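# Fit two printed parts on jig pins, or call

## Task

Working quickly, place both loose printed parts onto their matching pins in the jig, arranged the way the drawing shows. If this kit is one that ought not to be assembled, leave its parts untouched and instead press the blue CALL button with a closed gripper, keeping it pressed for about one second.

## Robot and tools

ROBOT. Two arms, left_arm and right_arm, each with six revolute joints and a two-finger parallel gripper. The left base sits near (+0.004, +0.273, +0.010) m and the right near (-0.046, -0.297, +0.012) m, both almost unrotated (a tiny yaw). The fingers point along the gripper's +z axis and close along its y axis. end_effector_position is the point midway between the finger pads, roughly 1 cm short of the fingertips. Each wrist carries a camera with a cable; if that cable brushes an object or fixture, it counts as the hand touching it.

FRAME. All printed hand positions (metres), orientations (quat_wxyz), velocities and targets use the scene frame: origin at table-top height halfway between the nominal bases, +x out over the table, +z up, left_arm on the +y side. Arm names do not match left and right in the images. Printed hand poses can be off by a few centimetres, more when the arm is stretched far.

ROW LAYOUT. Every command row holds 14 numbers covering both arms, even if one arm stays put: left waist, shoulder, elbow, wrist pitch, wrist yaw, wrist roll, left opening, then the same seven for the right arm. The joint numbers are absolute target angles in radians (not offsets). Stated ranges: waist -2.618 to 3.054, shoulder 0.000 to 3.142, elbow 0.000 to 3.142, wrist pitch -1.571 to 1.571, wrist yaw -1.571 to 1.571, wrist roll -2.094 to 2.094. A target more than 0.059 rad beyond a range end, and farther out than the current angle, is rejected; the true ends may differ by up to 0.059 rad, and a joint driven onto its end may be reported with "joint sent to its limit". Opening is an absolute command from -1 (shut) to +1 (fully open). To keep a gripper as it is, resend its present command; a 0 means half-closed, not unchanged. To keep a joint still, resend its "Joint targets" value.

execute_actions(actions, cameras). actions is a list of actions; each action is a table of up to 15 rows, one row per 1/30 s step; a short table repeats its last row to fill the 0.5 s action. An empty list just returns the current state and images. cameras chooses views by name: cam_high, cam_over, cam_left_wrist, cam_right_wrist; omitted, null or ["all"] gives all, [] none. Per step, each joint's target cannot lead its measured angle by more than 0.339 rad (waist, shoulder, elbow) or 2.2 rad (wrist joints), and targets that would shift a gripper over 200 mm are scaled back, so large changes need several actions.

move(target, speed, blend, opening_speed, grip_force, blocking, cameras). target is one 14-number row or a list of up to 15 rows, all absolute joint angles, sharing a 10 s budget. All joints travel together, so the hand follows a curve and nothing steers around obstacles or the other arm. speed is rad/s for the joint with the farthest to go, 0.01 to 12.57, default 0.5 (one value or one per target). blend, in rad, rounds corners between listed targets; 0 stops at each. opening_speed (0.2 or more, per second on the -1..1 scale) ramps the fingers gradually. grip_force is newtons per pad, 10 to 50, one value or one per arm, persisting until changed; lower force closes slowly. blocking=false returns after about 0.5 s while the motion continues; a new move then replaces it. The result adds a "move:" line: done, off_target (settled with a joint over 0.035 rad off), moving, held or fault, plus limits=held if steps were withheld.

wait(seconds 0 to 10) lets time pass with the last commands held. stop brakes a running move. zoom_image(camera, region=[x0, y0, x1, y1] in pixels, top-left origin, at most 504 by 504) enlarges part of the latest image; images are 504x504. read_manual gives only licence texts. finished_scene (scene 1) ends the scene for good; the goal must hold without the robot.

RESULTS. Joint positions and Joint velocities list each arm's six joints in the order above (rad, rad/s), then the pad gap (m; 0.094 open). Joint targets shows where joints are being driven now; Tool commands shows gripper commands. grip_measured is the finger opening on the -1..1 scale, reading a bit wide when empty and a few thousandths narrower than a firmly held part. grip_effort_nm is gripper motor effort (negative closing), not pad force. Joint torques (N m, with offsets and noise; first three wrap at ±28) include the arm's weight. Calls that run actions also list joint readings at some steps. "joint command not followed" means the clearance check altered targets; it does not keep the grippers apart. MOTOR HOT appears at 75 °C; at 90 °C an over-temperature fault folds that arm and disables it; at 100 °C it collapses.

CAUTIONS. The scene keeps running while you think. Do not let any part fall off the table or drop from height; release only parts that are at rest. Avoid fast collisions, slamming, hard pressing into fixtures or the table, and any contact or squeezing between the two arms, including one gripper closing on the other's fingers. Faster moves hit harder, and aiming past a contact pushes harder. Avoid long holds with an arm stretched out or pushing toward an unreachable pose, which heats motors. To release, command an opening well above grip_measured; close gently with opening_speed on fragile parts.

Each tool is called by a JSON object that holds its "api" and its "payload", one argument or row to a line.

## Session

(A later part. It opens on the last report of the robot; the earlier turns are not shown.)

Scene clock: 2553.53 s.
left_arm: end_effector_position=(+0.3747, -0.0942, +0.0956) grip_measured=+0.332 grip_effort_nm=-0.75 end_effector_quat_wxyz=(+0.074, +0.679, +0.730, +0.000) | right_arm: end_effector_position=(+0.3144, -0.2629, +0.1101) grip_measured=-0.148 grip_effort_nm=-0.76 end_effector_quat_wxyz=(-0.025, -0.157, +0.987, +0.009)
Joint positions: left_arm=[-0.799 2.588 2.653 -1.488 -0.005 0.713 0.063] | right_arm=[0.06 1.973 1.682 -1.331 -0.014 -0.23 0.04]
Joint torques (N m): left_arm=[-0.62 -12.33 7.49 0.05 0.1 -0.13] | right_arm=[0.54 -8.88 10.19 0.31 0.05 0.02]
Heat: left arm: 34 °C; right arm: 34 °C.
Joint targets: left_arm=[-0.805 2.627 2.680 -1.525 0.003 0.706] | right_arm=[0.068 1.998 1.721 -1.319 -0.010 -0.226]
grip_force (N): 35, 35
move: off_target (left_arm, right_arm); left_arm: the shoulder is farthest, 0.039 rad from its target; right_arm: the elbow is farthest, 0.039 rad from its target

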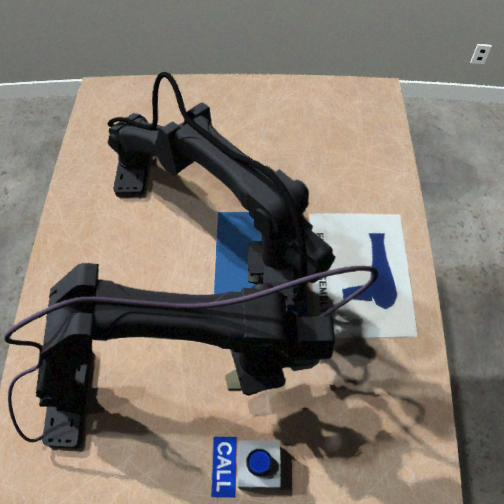

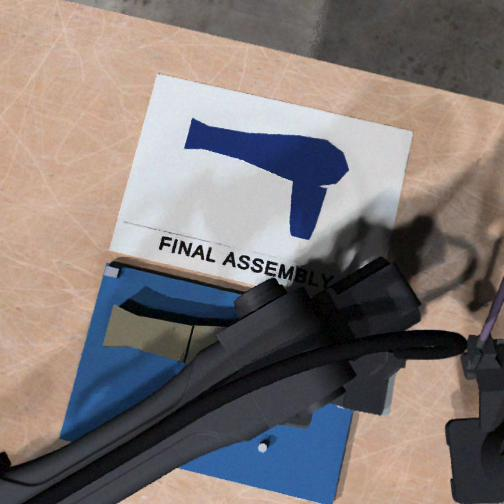

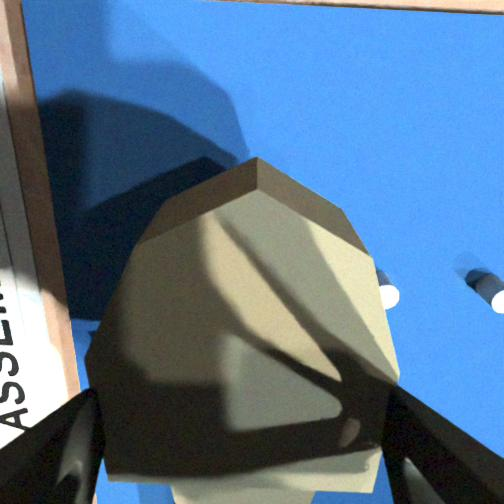

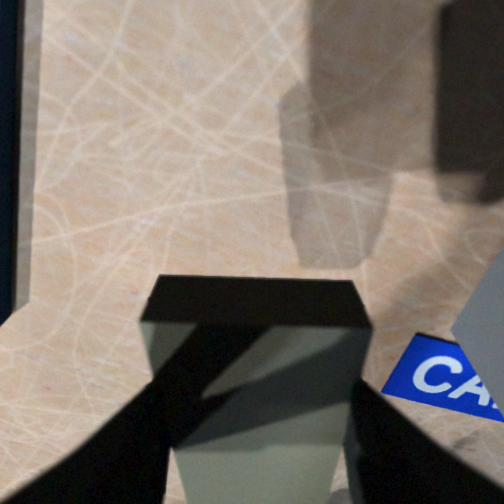

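{"api": "move", "payload": {
  "target": [-0.813, 2.493, 2.357, -1.292, 0.003, 0.706, 0.15, 0.068, 1.998, 1.721, -1.319, -0.010, -0.226, -0.55],
  "speed": 0.3
}}

Scene clock: 2584.20 s.
left_arm: end_effector_position=(+0.3713, -0.0934, +0.0733) grip_measured=+0.332 grip_effort_nm=-0.74 end_effector_quat_wxyz=(+0.076, +0.680, +0.729, +0.000) | right_arm: end_effector_position=(+0.3144, -0.2629, +0.1101) grip_measured=-0.148 grip_effort_nm=-0.76 end_effector_quat_wxyz=(-0.025, -0.157, +0.987, +0.009)
Joint positions: left_arm=[-0.803 2.496 2.39 -1.311 -0.007 0.713 0.063] | right_arm=[0.06 1.973 1.682 -1.331 -0.014 -0.23 0.04]
Joint torques (N m): left_arm=[-1.05 -16.05 3.18 0.62 0.14 -0.1] | right_arm=[0.57 -8.88 10.22 0.29 0.06 0.03]
Heat: left arm: 35 °C; right arm: 34 °C.
Joint targets: left_arm=[-0.813 2.493 2.357 -1.292 0.003 0.706] | right_arm=[0.068 1.998 1.721 -1.319 -0.010 -0.226]
grip_force (N): 35, 35
move: off_target (right_arm); right_arm: the elbow is farthest, 0.039 rad from its target

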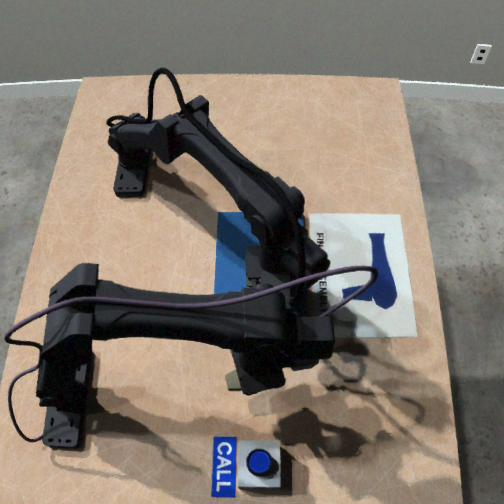

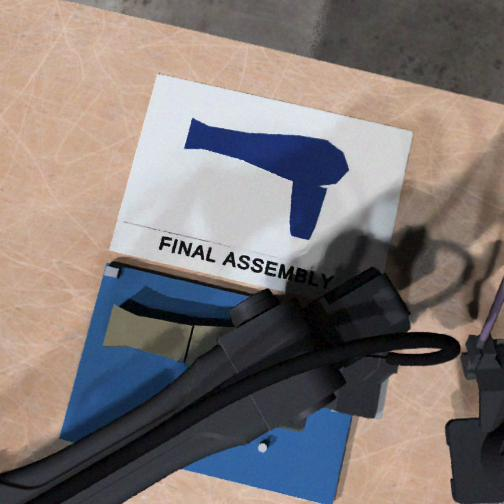

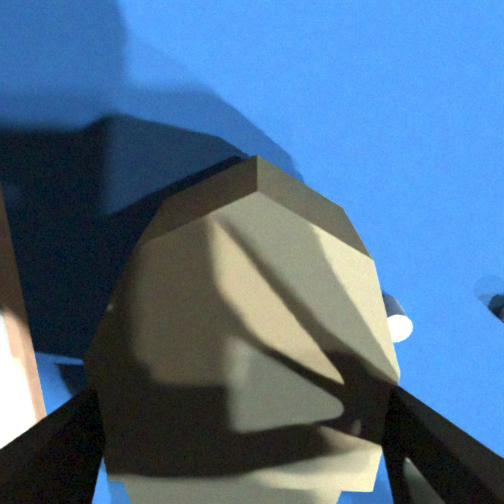

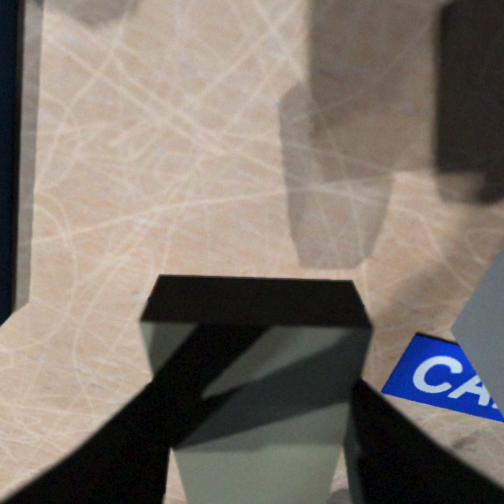

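{"api": "move", "payload": {
  "target": [
    [-0.811, 2.44, 2.40, -1.31, 0.003, 0.706, 0.15, 0.068, 1.998, 1.721, -1.319, -0.010, -0.226, -0.55],
    [-0.811, 2.627, 2.68, -1.525, 0.003, 0.706, 0.15, 0.068, 1.998, 1.721, -1.319, -0.010, -0.226, -0.55],
    [-0.811, 2.501, 2.371, -1.299, 0.003, 0.706, 0.15, 0.068, 1.998, 1.721, -1.319, -0.010, -0.226, -0.55]
  ],
  "speed": 0.3
}}

Scene clock: 2733.40 s.
left_arm: end_effector_position=(+0.3716, -0.0944, +0.0733) grip_measured=+0.332 grip_effort_nm=-0.75 end_effector_quat_wxyz=(+0.076, +0.681, +0.729, +0.001) | right_arm: end_effector_position=(+0.3144, -0.2629, +0.1101) grip_measured=-0.148 grip_effort_nm=-0.76 end_effector_quat_wxyz=(-0.025, -0.157, +0.987, +0.009)
Joint positions: left_arm=[-0.805 2.504 2.404 -1.318 -0.007 0.713 0.063] | right_arm=[0.06 1.973 1.682 -1.331 -0.014 -0.23 0.04]
Joint torques (N m): left_arm=[-0.7 -15.99 3.18 0.64 0.13 -0.1] | right_arm=[0.49 -8.87 10.22 0.32 0.05 0.03]
Heat: left arm: 37 °C; right arm: 34 °C.
Joint targets: left_arm=[-0.811 2.501 2.371 -1.299 0.003 0.706] | right_arm=[0.068 1.998 1.721 -1.319 -0.010 -0.226]
grip_force (N): 35, 35
move: off_target (right_arm); right_arm: the elbow is farthest, 0.039 rad from its target

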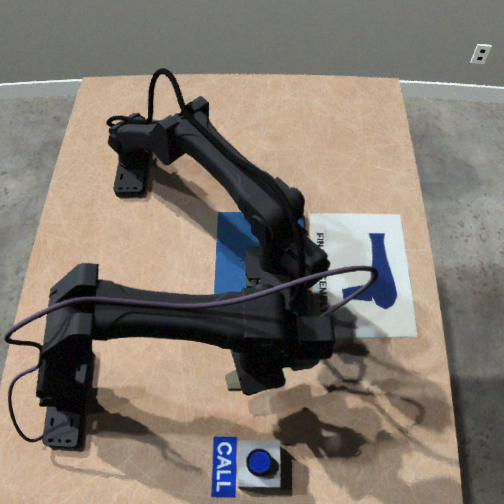

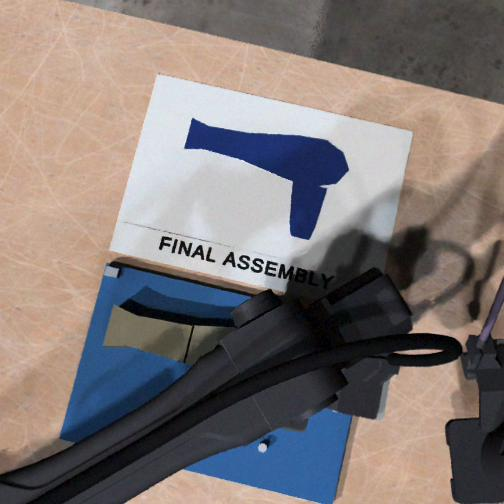

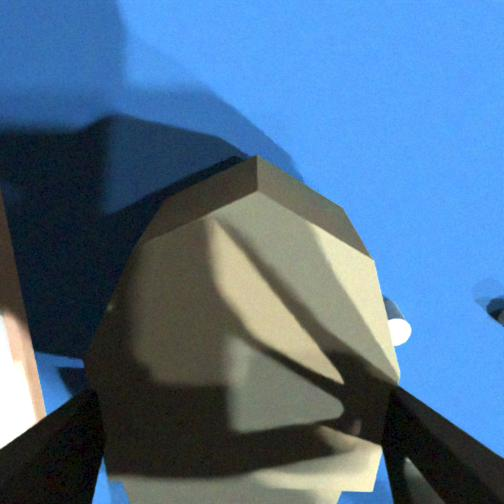

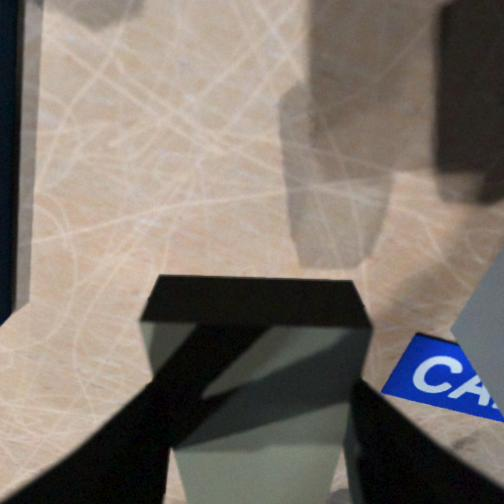

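{"api": "zoom_image", "payload": {
  "camera": "cam_left_wrist",
  "region": [340, 240, 504, 404]
}}

{"api": "zoom_image", "payload": {
  "camera": "cam_left_wrist",
  "region": [60, 400, 400, 504]
}}

{"api": "zoom_image", "payload": {
  "camera": "cam_high",
  "region": [200, 190, 340, 330]
}}

{"api": "zoom_image", "payload": {
  "camera": "cam_over",
  "region": [160, 290, 420, 490]
}}

Scaled by 3.073 from the camera's 504x504 image, which has a finer 720x720 frame.

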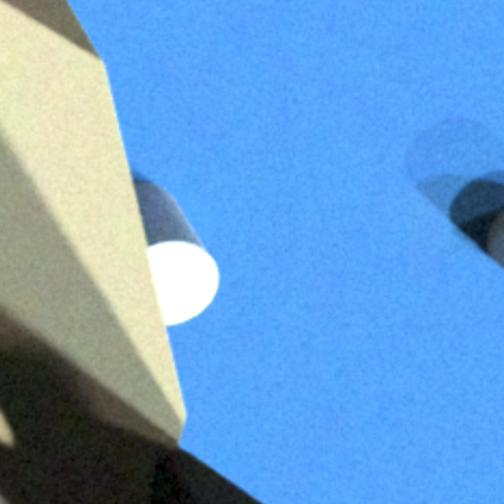

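Scaled by 1.482 from the camera's 504x504 image, which has a finer 720x720 frame.

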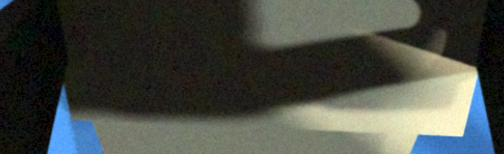

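Scaled by 3.600 from the camera's 504x504 image, which has a finer 720x720 frame.

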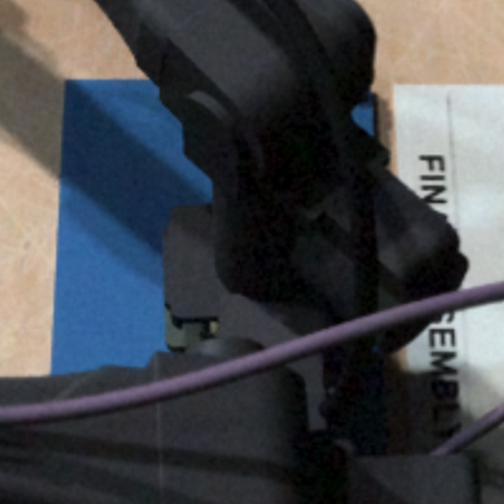

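Scaled by 1.938 from the camera's 504x504 image, which has a finer 720x720 frame.

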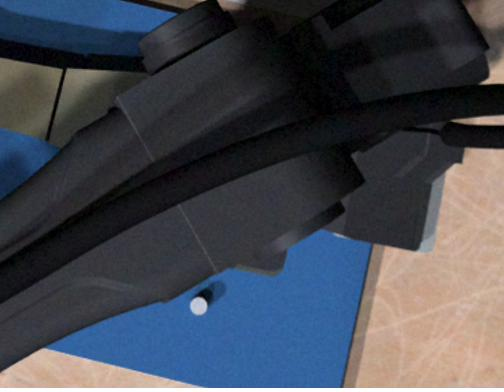

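{"api": "move", "payload": {
  "target": [
    [-0.812, 2.44, 2.41, -1.335, 0.003, 0.706, 0.15, 0.068, 1.998, 1.721, -1.319, -0.010, -0.226, -0.55],
    [-0.812, 2.6346, 2.6628, -1.5012, 0.003, 0.706, 0.15, 0.068, 1.998, 1.721, -1.319, -0.010, -0.226, -0.55],
    [-0.812, 2.494, 2.374, -1.306, 0.003, 0.706, 0.15, 0.068, 1.998, 1.721, -1.319, -0.010, -0.226, -0.55]
  ],
  "speed": [0.3, 0.3, 0.2]
}}

Scene clock: 2891.73 s.
left_arm: end_effector_position=(+0.3727, -0.0964, +0.0742) grip_measured=+0.332 grip_effort_nm=-0.74 end_effector_quat_wxyz=(+0.081, +0.681, +0.728, +0.000) | right_arm: end_effector_position=(+0.3144, -0.2629, +0.1101) grip_measured=-0.148 grip_effort_nm=-0.76 end_effector_quat_wxyz=(-0.025, -0.157, +0.987, +0.009)
Joint positions: left_arm=[-0.806 2.504 2.406 -1.311 -0.007 0.713 0.063] | right_arm=[0.06 1.973 1.682 -1.331 -0.014 -0.23 0.04]
Joint torques (N m): left_arm=[-0.7 -16.77 3.17 0.47 0.13 -0.1] | right_arm=[0.5 -8.87 10.17 0.3 0.05 0.03]
Motor temperatures (°C): left_arm=[23 43 24 22 22 23 23] | right_arm=[20 27 35 22 21 21 23]
Heat: left arm: 43 °C; right arm: 35 °C.
Joint targets: left_arm=[-0.812 2.494 2.374 -1.306 0.003 0.706] | right_arm=[0.068 1.998 1.721 -1.319 -0.010 -0.226]
grip_force (N): 35, 35
move: off_target (right_arm); right_arm: the elbow is farthest, 0.039 rad from its target

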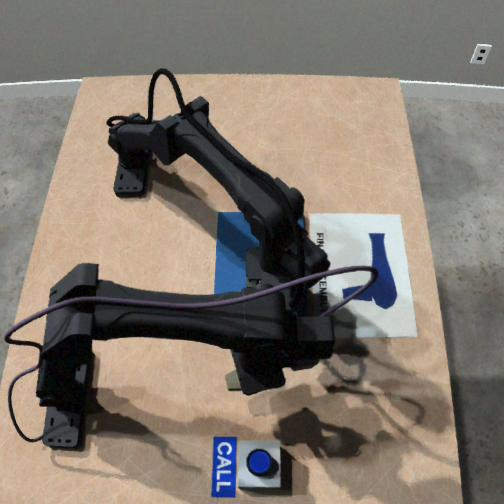

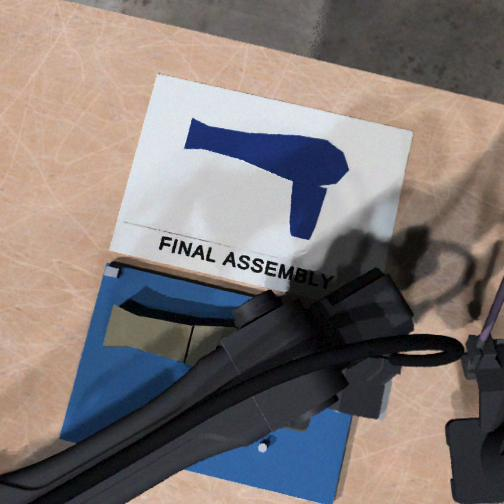

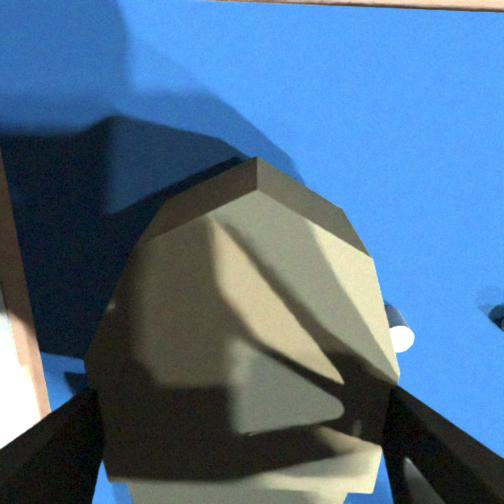

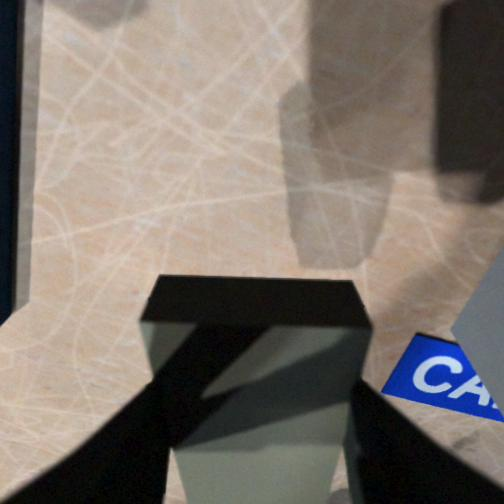

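{"api": "move", "payload": {
  "target": [-0.793, 2.494, 2.374, -1.308, 0.003, 0.706, 0.15, 0.068, 1.998, 1.721, -1.319, -0.010, -0.226, -0.55],
  "speed": 0.02
}}

Scene clock: 3142.90 s.
left_arm: end_effector_position=(+0.3742, -0.0949, +0.0742) grip_measured=+0.332 grip_effort_nm=-0.75 end_effector_quat_wxyz=(+0.081, +0.679, +0.729, +0.000) | right_arm: end_effector_position=(+0.3144, -0.2629, +0.1101) grip_measured=-0.148 grip_effort_nm=-0.76 end_effector_quat_wxyz=(-0.025, -0.157, +0.987, +0.009)
Joint positions: left_arm=[-0.801 2.504 2.406 -1.311 -0.006 0.713 0.063] | right_arm=[0.06 1.973 1.682 -1.331 -0.014 -0.23 0.04]
Joint torques (N m): left_arm=[0.75 -16.69 3.26 0.47 0.11 -0.1] | right_arm=[0.58 -8.88 10.21 0.29 0.05 0.02]
Heat: left arm: 46 °C; right arm: 35 °C.
Joint targets: left_arm=[-0.793 2.494 2.374 -1.308 0.003 0.706] | right_arm=[0.068 1.998 1.721 -1.319 -0.010 -0.226]
grip_force (N): 35, 35
move: off_target (right_arm); right_arm: the elbow is farthest, 0.039 rad from its target

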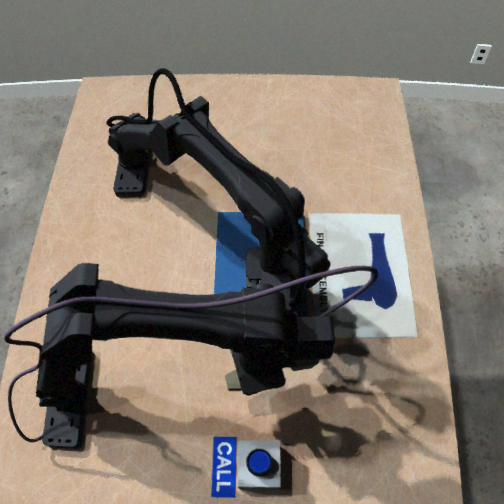

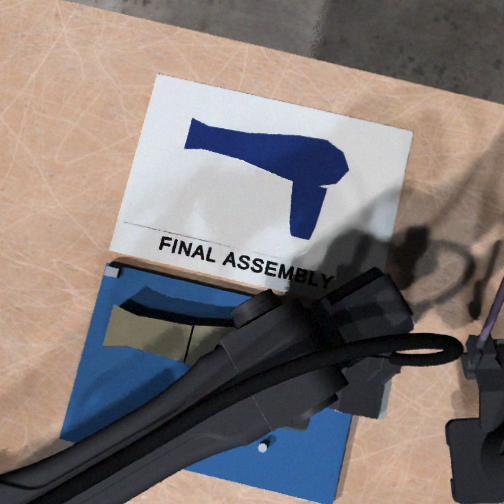

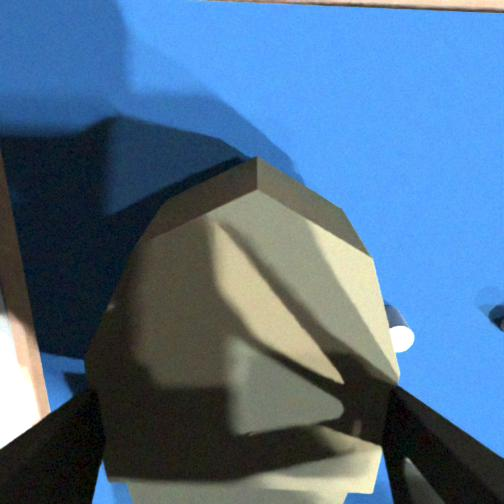

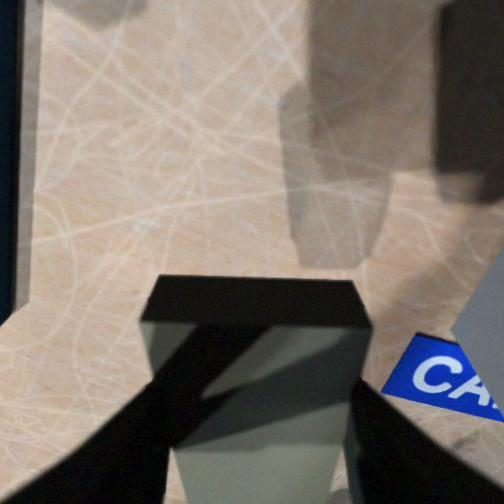

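{"api": "zoom_image", "payload": {
  "camera": "cam_left_wrist",
  "region": [340, 240, 504, 404]
}}

{"api": "zoom_image", "payload": {
  "camera": "cam_left_wrist",
  "region": [60, 400, 400, 504]
}}

Scaled by 3.073 from the camera's 504x504 image, which has a finer 720x720 frame.

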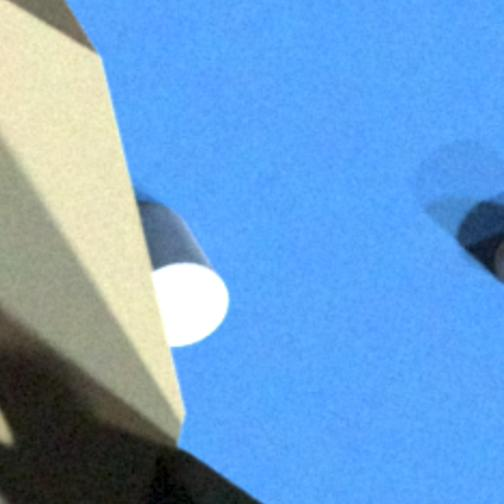

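Scaled by 1.482 from the camera's 504x504 image, which has a finer 720x720 frame.

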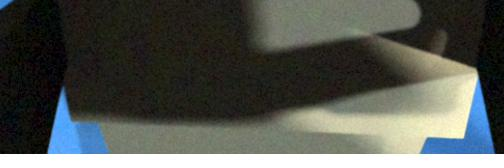

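{"api": "move", "payload": {
  "target": [-0.775, 2.494, 2.374, -1.308, 0.003, 0.706, 0.15, 0.068, 1.998, 1.721, -1.319, -0.010, -0.226, -0.55],
  "speed": 0.03,
  "cameras": ["cam_left_wrist"]
}}

Scene clock: 3198.23 s.
left_arm: end_effector_position=(+0.3784, -0.0891, +0.0699) grip_measured=+0.332 grip_effort_nm=-0.74 end_effector_quat_wxyz=(+0.077, +0.673, +0.736, -0.008) | right_arm: end_effector_position=(+0.3144, -0.2629, +0.1101) grip_measured=-0.148 grip_effort_nm=-0.76 end_effector_quat_wxyz=(-0.025, -0.157, +0.987, +0.009)
Joint positions: left_arm=[-0.781 2.504 2.39 -1.301 0.012 0.713 0.063] | right_arm=[0.06 1.973 1.682 -1.331 -0.014 -0.23 0.04]
Joint torques (N m): left_arm=[0.46 -16.79 4.4 0.37 -0.07 -0.11] | right_arm=[0.55 -8.84 10.22 0.31 0.06 0.03]
Heat: left arm: 46 °C; right arm: 35 °C.
Joint targets: left_arm=[-0.775 2.494 2.374 -1.308 0.003 0.706] | right_arm=[0.068 1.998 1.721 -1.319 -0.010 -0.226]
grip_force (N): 35, 35
move: off_target (right_arm); right_arm: the elbow is farthest, 0.039 rad from its target
Images, in order (width x height): cam_left_wrist 504x504.

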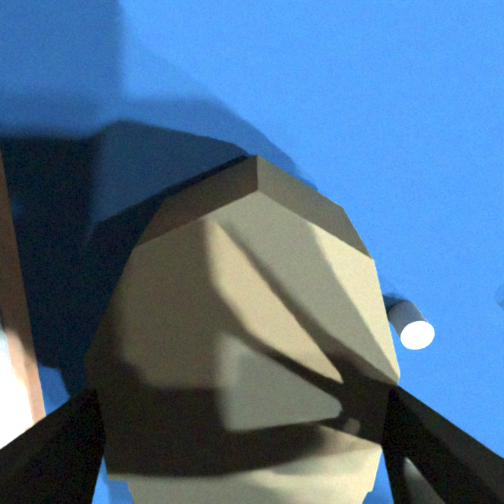

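{"api": "move", "payload": {
  "target": [-0.788, 2.494, 2.335, -1.270, 0.003, 0.706, 0.15, 0.068, 1.998, 1.721, -1.319, -0.010, -0.226, -0.55],
  "speed": 0.05,
  "cameras": ["cam_left_wrist"]
}}

Scene clock: 3223.43 s.
left_arm: end_effector_position=(+0.3777, -0.0905, +0.0639) grip_measured=+0.332 grip_effort_nm=-0.75 end_effector_quat_wxyz=(+0.077, +0.674, +0.735, -0.006) | right_arm: end_effector_position=(+0.3144, -0.2629, +0.1101) grip_measured=-0.148 grip_effort_nm=-0.76 end_effector_quat_wxyz=(-0.025, -0.157, +0.987, +0.009)
Joint positions: left_arm=[-0.785 2.504 2.366 -1.279 0.008 0.713 0.063] | right_arm=[0.06 1.973 1.682 -1.331 -0.014 -0.23 0.04]
Joint torques (N m): left_arm=[-0.38 -16.62 3.25 0.52 -0.05 -0.11] | right_arm=[0.53 -8.85 10.15 0.29 0.05 0.01]
Heat: left arm: 46 °C; right arm: 35 °C.
Joint targets: left_arm=[-0.788 2.494 2.335 -1.270 0.003 0.706] | right_arm=[0.068 1.998 1.721 -1.319 -0.010 -0.226]
grip_force (N): 35, 35
move: off_target (right_arm); right_arm: the elbow is farthest, 0.039 rad from its target
Images, in order (width x height): cam_left_wrist 504x504.

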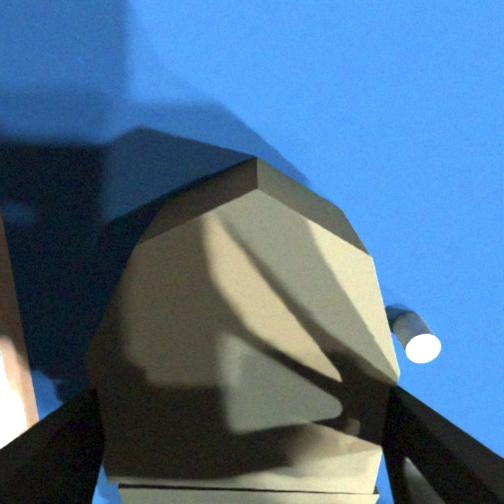

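{"api": "move", "payload": {
  "target": [-0.787, 2.494, 2.305, -1.245, 0.003, 0.706, 0.15, 0.068, 1.998, 1.721, -1.319, -0.010, -0.226, -0.55],
  "speed": 0.05,
  "cameras": ["cam_left_wrist"]
}}

Scene clock: 3235.33 s.
left_arm: end_effector_position=(+0.3777, -0.0905, +0.0637) grip_measured=+0.332 grip_effort_nm=-0.74 end_effector_quat_wxyz=(+0.080, +0.674, +0.734, -0.007) | right_arm: end_effector_position=(+0.3144, -0.2629, +0.1101) grip_measured=-0.148 grip_effort_nm=-0.76 end_effector_quat_wxyz=(-0.025, -0.157, +0.987, +0.009)
Joint positions: left_arm=[-0.785 2.491 2.34 -1.259 0.008 0.713 0.063] | right_arm=[0.06 1.973 1.682 -1.331 -0.014 -0.23 0.04]
Joint torques (N m): left_arm=[-0.25 -15.46 3.03 0.6 -0.02 -0.07] | right_arm=[0.53 -8.8 10.17 0.3 0.05 0.02]
Heat: left arm: 46 °C; right arm: 35 °C.
Joint targets: left_arm=[-0.787 2.494 2.305 -1.245 0.003 0.706] | right_arm=[0.068 1.998 1.721 -1.319 -0.010 -0.226]
grip_force (N): 35, 35
move: off_target (right_arm); right_arm: the elbow is farthest, 0.039 rad from its target
Images, in order (width x height): cam_left_wrist 504x504.

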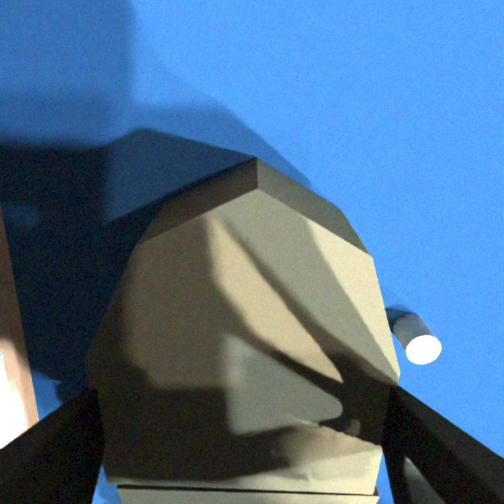

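{"api": "move", "payload": {
  "target": [
    [-0.785, 2.491, 2.34, -1.259, 0.006, 0.712, 0.15, 0.068, 1.998, 1.721, -1.319, -0.010, -0.226, -0.55],
    [-0.785, 2.491, 2.34, -1.259, 0.006, 0.712, 0.66, 0.068, 1.998, 1.721, -1.319, -0.010, -0.226, -0.55],
    [-0.785, 2.36, 2.34, -1.259, 0.006, 0.712, 0.66, 0.068, 1.998, 1.721, -1.319, -0.010, -0.226, -0.55]
  ],
  "speed": [0.1, 0.1, 0.25],
  "opening_speed": 0.5
}}

Scene clock: 3300.87 s.
left_arm: end_effector_position=(+0.3831, -0.0958, +0.1152) grip_measured=+0.658 grip_effort_nm=0.10 end_effector_quat_wxyz=(+0.138, +0.670, +0.730, -0.008) | right_arm: end_effector_position=(+0.3144, -0.2629, +0.1101) grip_measured=-0.148 grip_effort_nm=-0.76 end_effector_quat_wxyz=(-0.025, -0.157, +0.987, +0.009)
Joint positions: left_arm=[-0.785 2.391 2.34 -1.244 0.008 0.713 0.078] | right_arm=[0.06 1.973 1.682 -1.331 -0.014 -0.23 0.04]
Joint torques (N m): left_arm=[-0.06 -18.29 5.55 0.52 -0.01 -0.03] | right_arm=[0.55 -8.9 10.21 0.29 0.05 0.04]
Heat: left arm: 40 °C; right arm: 35 °C.
Joint targets: left_arm=[-0.785 2.360 2.340 -1.259 0.006 0.712] | right_arm=[0.068 1.998 1.721 -1.319 -0.010 -0.226]
grip_force (N): 35, 35
move: off_target (right_arm); right_arm: the elbow is farthest, 0.039 rad from its target

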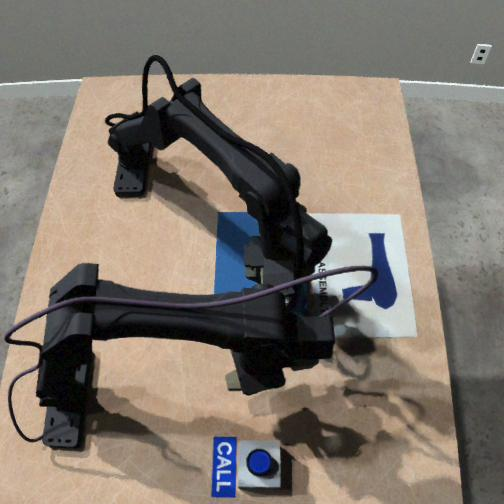

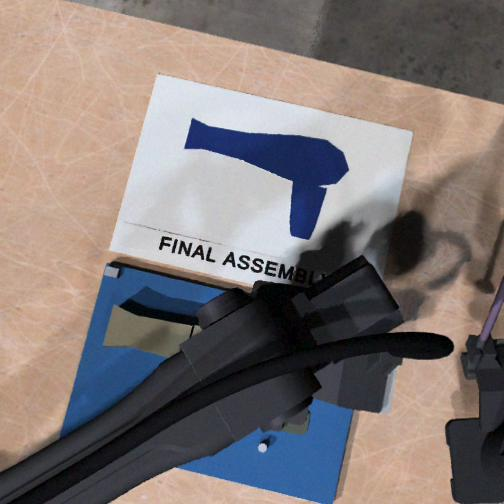

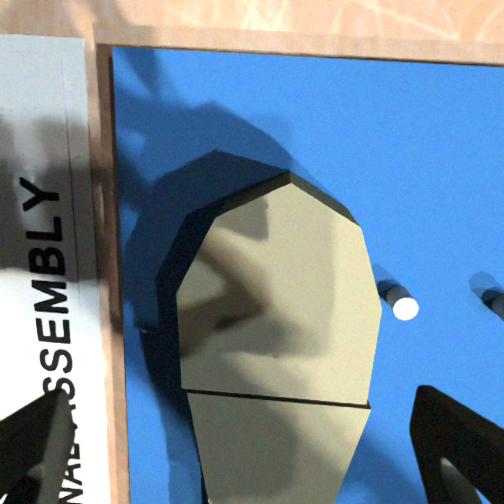

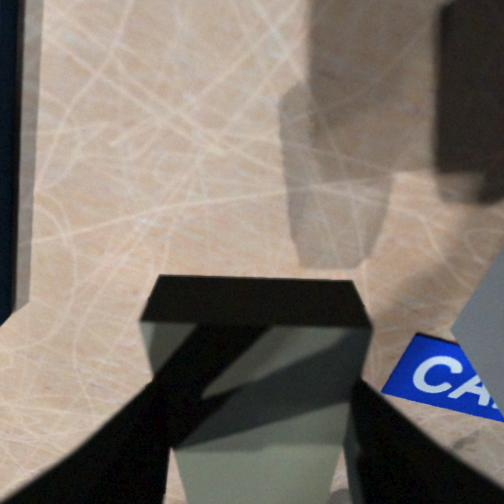

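{"api": "zoom_image", "payload": {
  "camera": "cam_left_wrist",
  "region": [120, 130, 504, 504]
}}

{"api": "move", "payload": {
  "target": [0.0, 1.9, 1.9, -1.30, 0.0, 0.3, 0.66, 0.068, 1.998, 1.721, -1.319, -0.010, -0.226, -0.55],
  "speed": 0.7
}}

Scaled by 1.312 from the camera's 504x504 image, which has a finer 720x720 frame.

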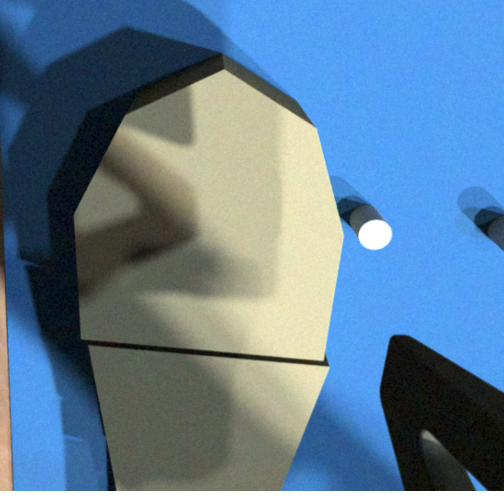

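Scene clock: 3315.33 s.
left_arm: end_effector_position=(+0.4351, +0.2824, +0.1934) grip_measured=+0.659 grip_effort_nm=0.09 end_effector_quat_wxyz=(+0.145, +0.143, +0.979, +0.024) | right_arm: end_effector_position=(+0.3144, -0.2629, +0.1101) grip_measured=-0.148 grip_effort_nm=-0.76 end_effector_quat_wxyz=(-0.025, -0.157, +0.987, +0.009)
Joint positions: left_arm=[0.005 1.93 1.92 -1.266 0 0.309 0.078] | right_arm=[0.06 1.973 1.682 -1.331 -0.014 -0.23 0.04]
Joint torques (N m): left_arm=[-0.49 -13.94 4.29 0.35 0.01 -0.12] | right_arm=[0.55 -8.85 10.15 0.28 0.07 0.03]
Heat: left arm: 42 °C; right arm: 35 °C.
Joint targets: left_arm=[0.000 1.900 1.900 -1.300 0.000 0.300] | right_arm=[0.068 1.998 1.721 -1.319 -0.010 -0.226]
grip_force (N): 35, 35
move: off_target (right_arm); right_arm: the elbow is farthest, 0.039 rad from its target

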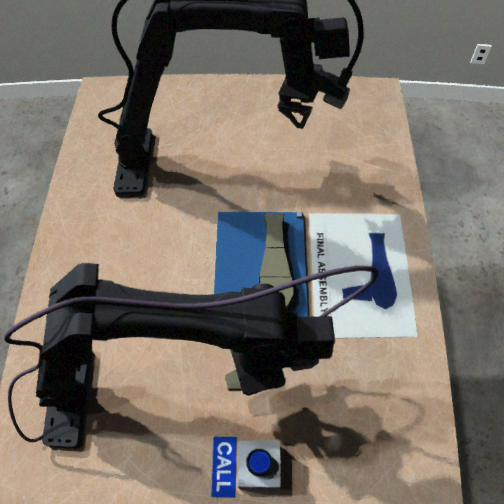

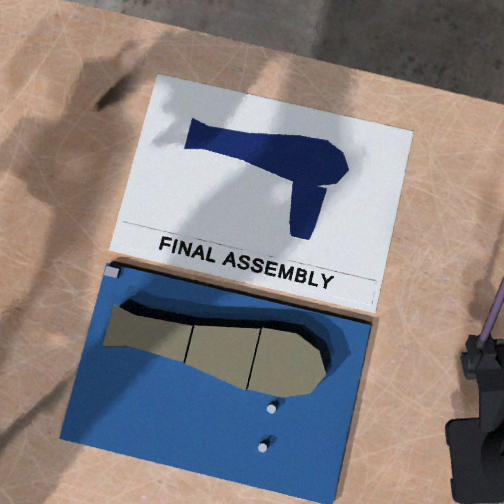

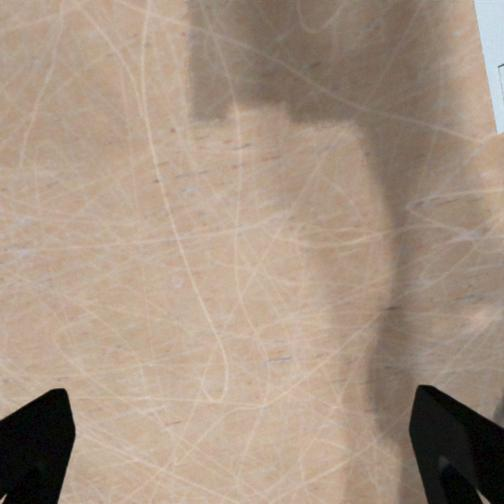

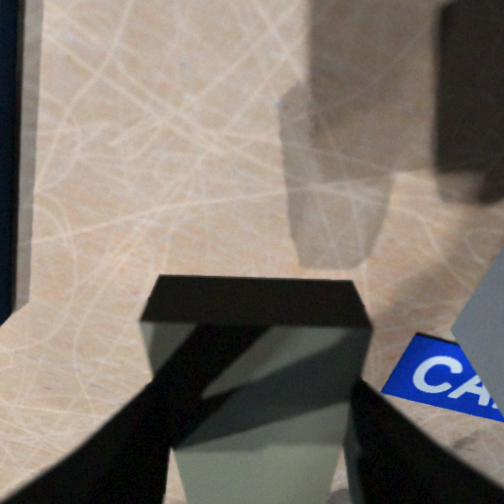

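{"api": "move", "payload": {
  "target": [0.0, 1.9, 1.9, -1.30, 0.0, 0.3, 0.66, 0.450, 2.03, 1.608, -1.177, 0.006, 0.404, -0.55],
  "speed": 0.5
}}

Scene clock: 3485.33 s.
left_arm: end_effector_position=(+0.4351, +0.2824, +0.1934) grip_measured=+0.659 grip_effort_nm=0.09 end_effector_quat_wxyz=(+0.145, +0.143, +0.979, +0.024) | right_arm: end_effector_position=(+0.2910, -0.1214, +0.0836) grip_measured=-0.148 grip_effort_nm=-0.76 end_effector_quat_wxyz=(-0.001, -0.039, +0.999, +0.001)
Joint positions: left_arm=[0.005 1.93 1.92 -1.266 0 0.309 0.078] | right_arm=[0.451 2.005 1.623 -1.19 -0.003 0.398 0.04]
Joint torques (N m): left_arm=[-0.47 -14.01 4.15 0.33 0.04 -0.13] | right_arm=[-0.21 -9.18 5.52 0.4 0.1 0.02]
Motor temperatures (°C): left_arm=[23 38 23 22 22 23 22] | right_arm=[20 27 35 22 21 21 23]
Heat: left arm: 38 °C; right arm: 35 °C.
Joint targets: left_arm=[0.000 1.900 1.900 -1.300 0.000 0.300] | right_arm=[0.450 2.030 1.608 -1.177 0.006 0.404]
grip_force (N): 35, 35
move: done

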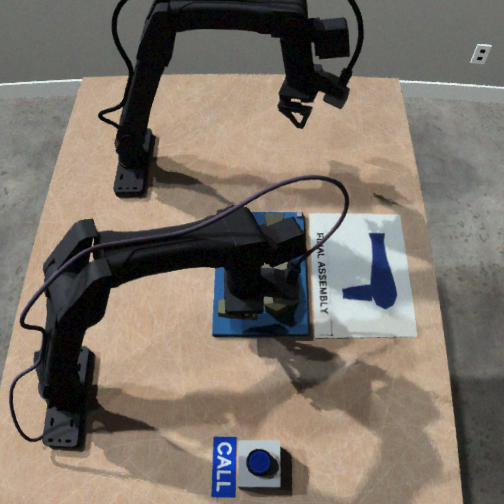

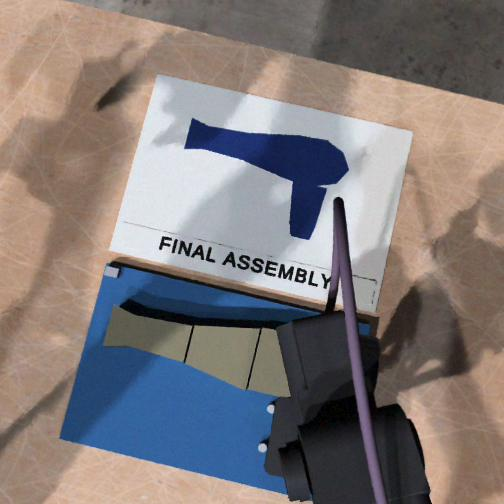

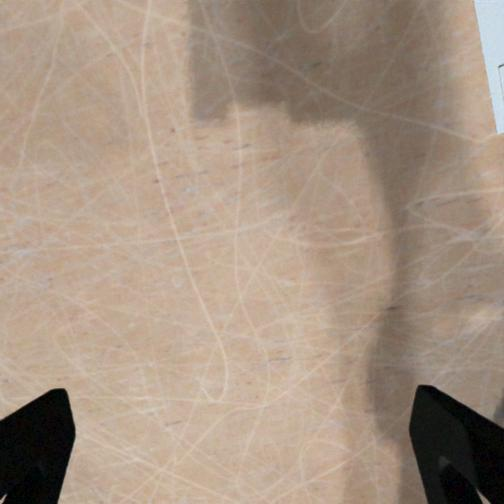

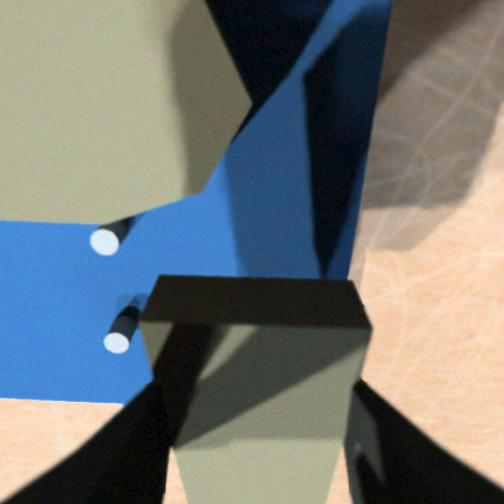

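{"api": "zoom_image", "payload": {
  "camera": "cam_right_wrist",
  "region": [0, 60, 400, 460]
}}

{"api": "zoom_image", "payload": {
  "camera": "cam_right_wrist",
  "region": [60, 180, 240, 360]
}}

Scaled by 1.260 from the camera's 504x504 image, which has a finer 720x720 frame.

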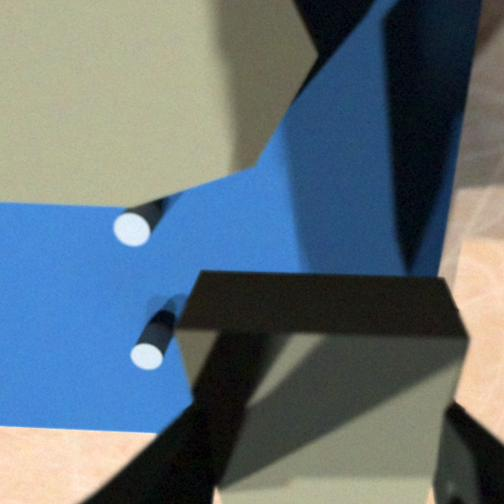

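Scaled by 2.800 from the camera's 504x504 image, which has a finer 720x720 frame.

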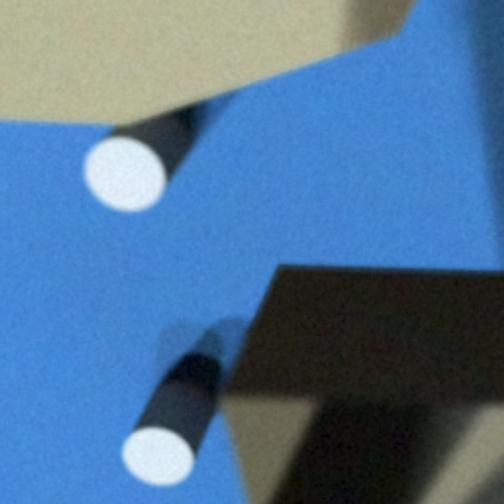

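{"api": "zoom_image", "payload": {
  "camera": "cam_right_wrist",
  "region": [90, 280, 170, 360]
}}

{"api": "zoom_image", "payload": {
  "camera": "cam_right_wrist",
  "region": [70, 190, 150, 270]
}}

{"api": "zoom_image", "payload": {
  "camera": "cam_right_wrist",
  "region": [120, 260, 400, 504]
}}

Scaled by 6.300 from the camera's 504x504 image, which has a finer 720x720 frame.

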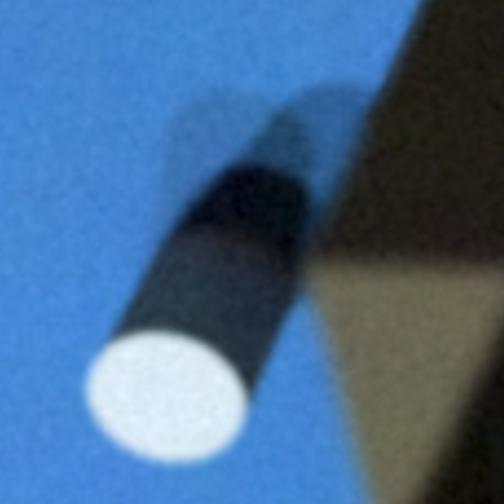

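Scaled by 6.300 from the camera's 504x504 image, which has a finer 720x720 frame.

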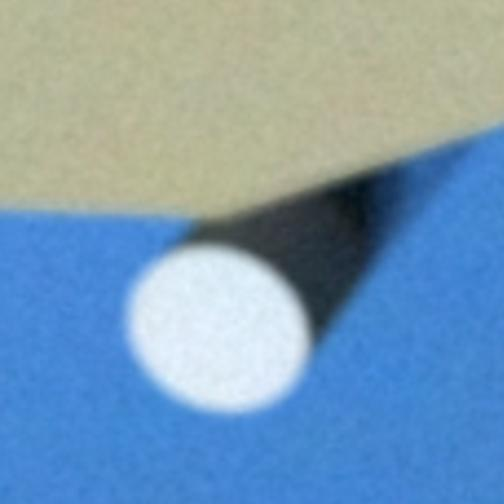

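Scaled by 1.800 from the camera's 504x504 image, which has a finer 720x720 frame.

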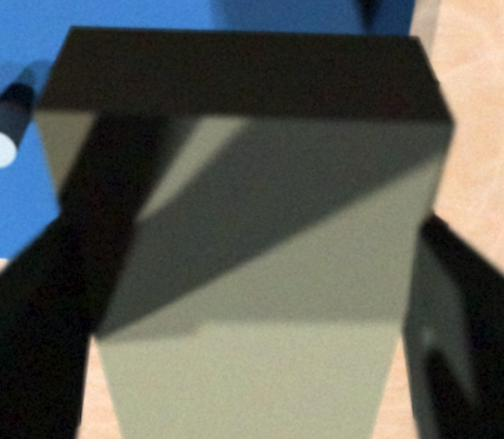

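{"api": "move", "payload": {
  "target": [0.0, 1.9, 1.9, -1.30, 0.0, 0.3, 0.66, 0.553, 2.141, 1.823, -1.248, 0.006, 0.548, -0.55],
  "speed": 0.35
}}

Scene clock: 3650.37 s.
left_arm: end_effector_position=(+0.4351, +0.2824, +0.1934) grip_measured=+0.659 grip_effort_nm=0.08 end_effector_quat_wxyz=(+0.145, +0.143, +0.979, +0.024) | right_arm: end_effector_position=(+0.2960, -0.0739, +0.0847) grip_measured=-0.148 grip_effort_nm=-0.76 end_effector_quat_wxyz=(+0.002, -0.017, +1.000, +0.002)
Joint positions: left_arm=[0.005 1.93 1.92 -1.266 0 0.309 0.078] | right_arm=[0.55 2.112 1.787 -1.24 -0.001 0.542 0.04]
Joint torques (N m): left_arm=[-0.53 -13.97 4.26 0.35 0.04 -0.13] | right_arm=[0.18 -9.96 9.96 0.22 0.07 0.02]
Heat: left arm: 37 °C; right arm: 32 °C.
Joint targets: left_arm=[0.000 1.900 1.900 -1.300 0.000 0.300] | right_arm=[0.553 2.141 1.823 -1.248 0.006 0.548]
grip_force (N): 35, 35
move: off_target (right_arm); right_arm: the elbow is farthest, 0.036 rad from its target

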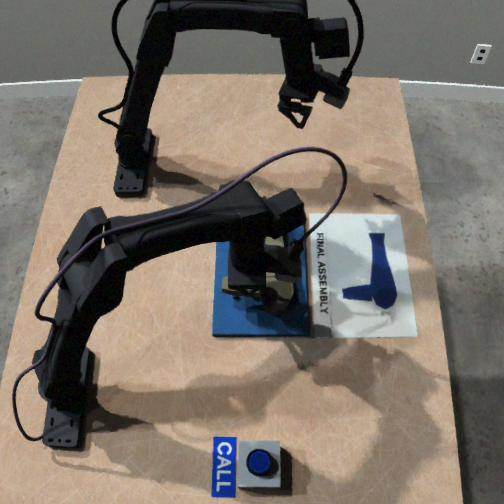

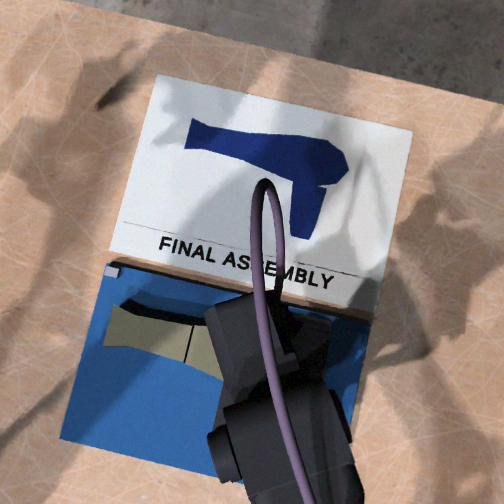

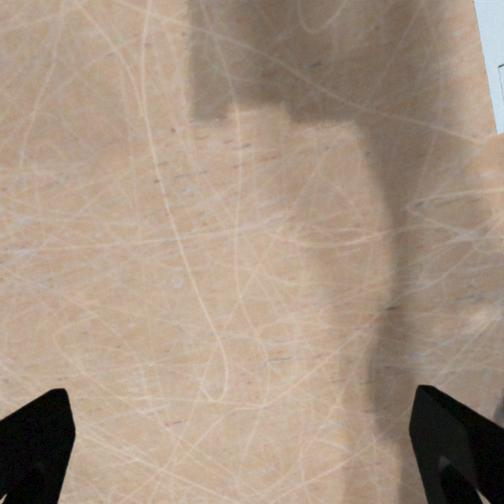

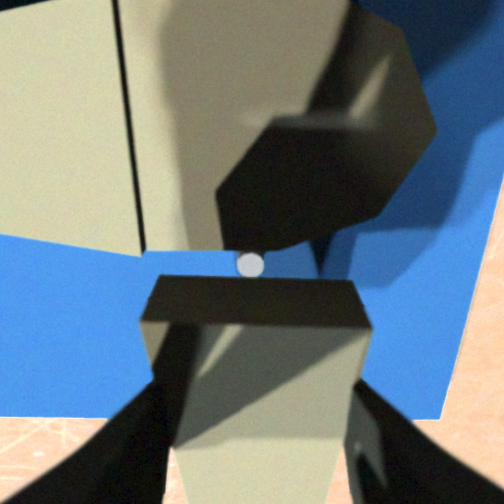

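{"api": "zoom_image", "payload": {
  "camera": "cam_right_wrist",
  "region": [110, 200, 310, 400]
}}

Scaled by 2.520 from the camera's 504x504 image, which has a finer 720x720 frame.

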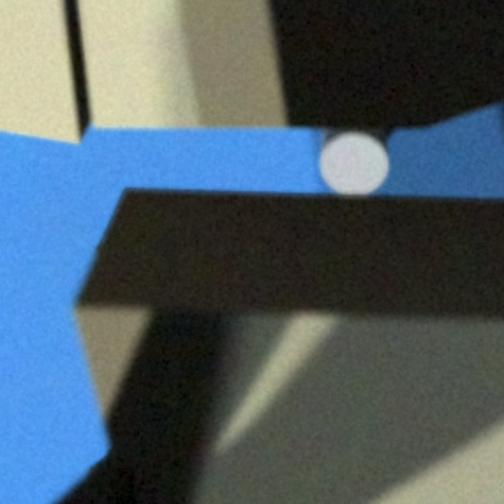

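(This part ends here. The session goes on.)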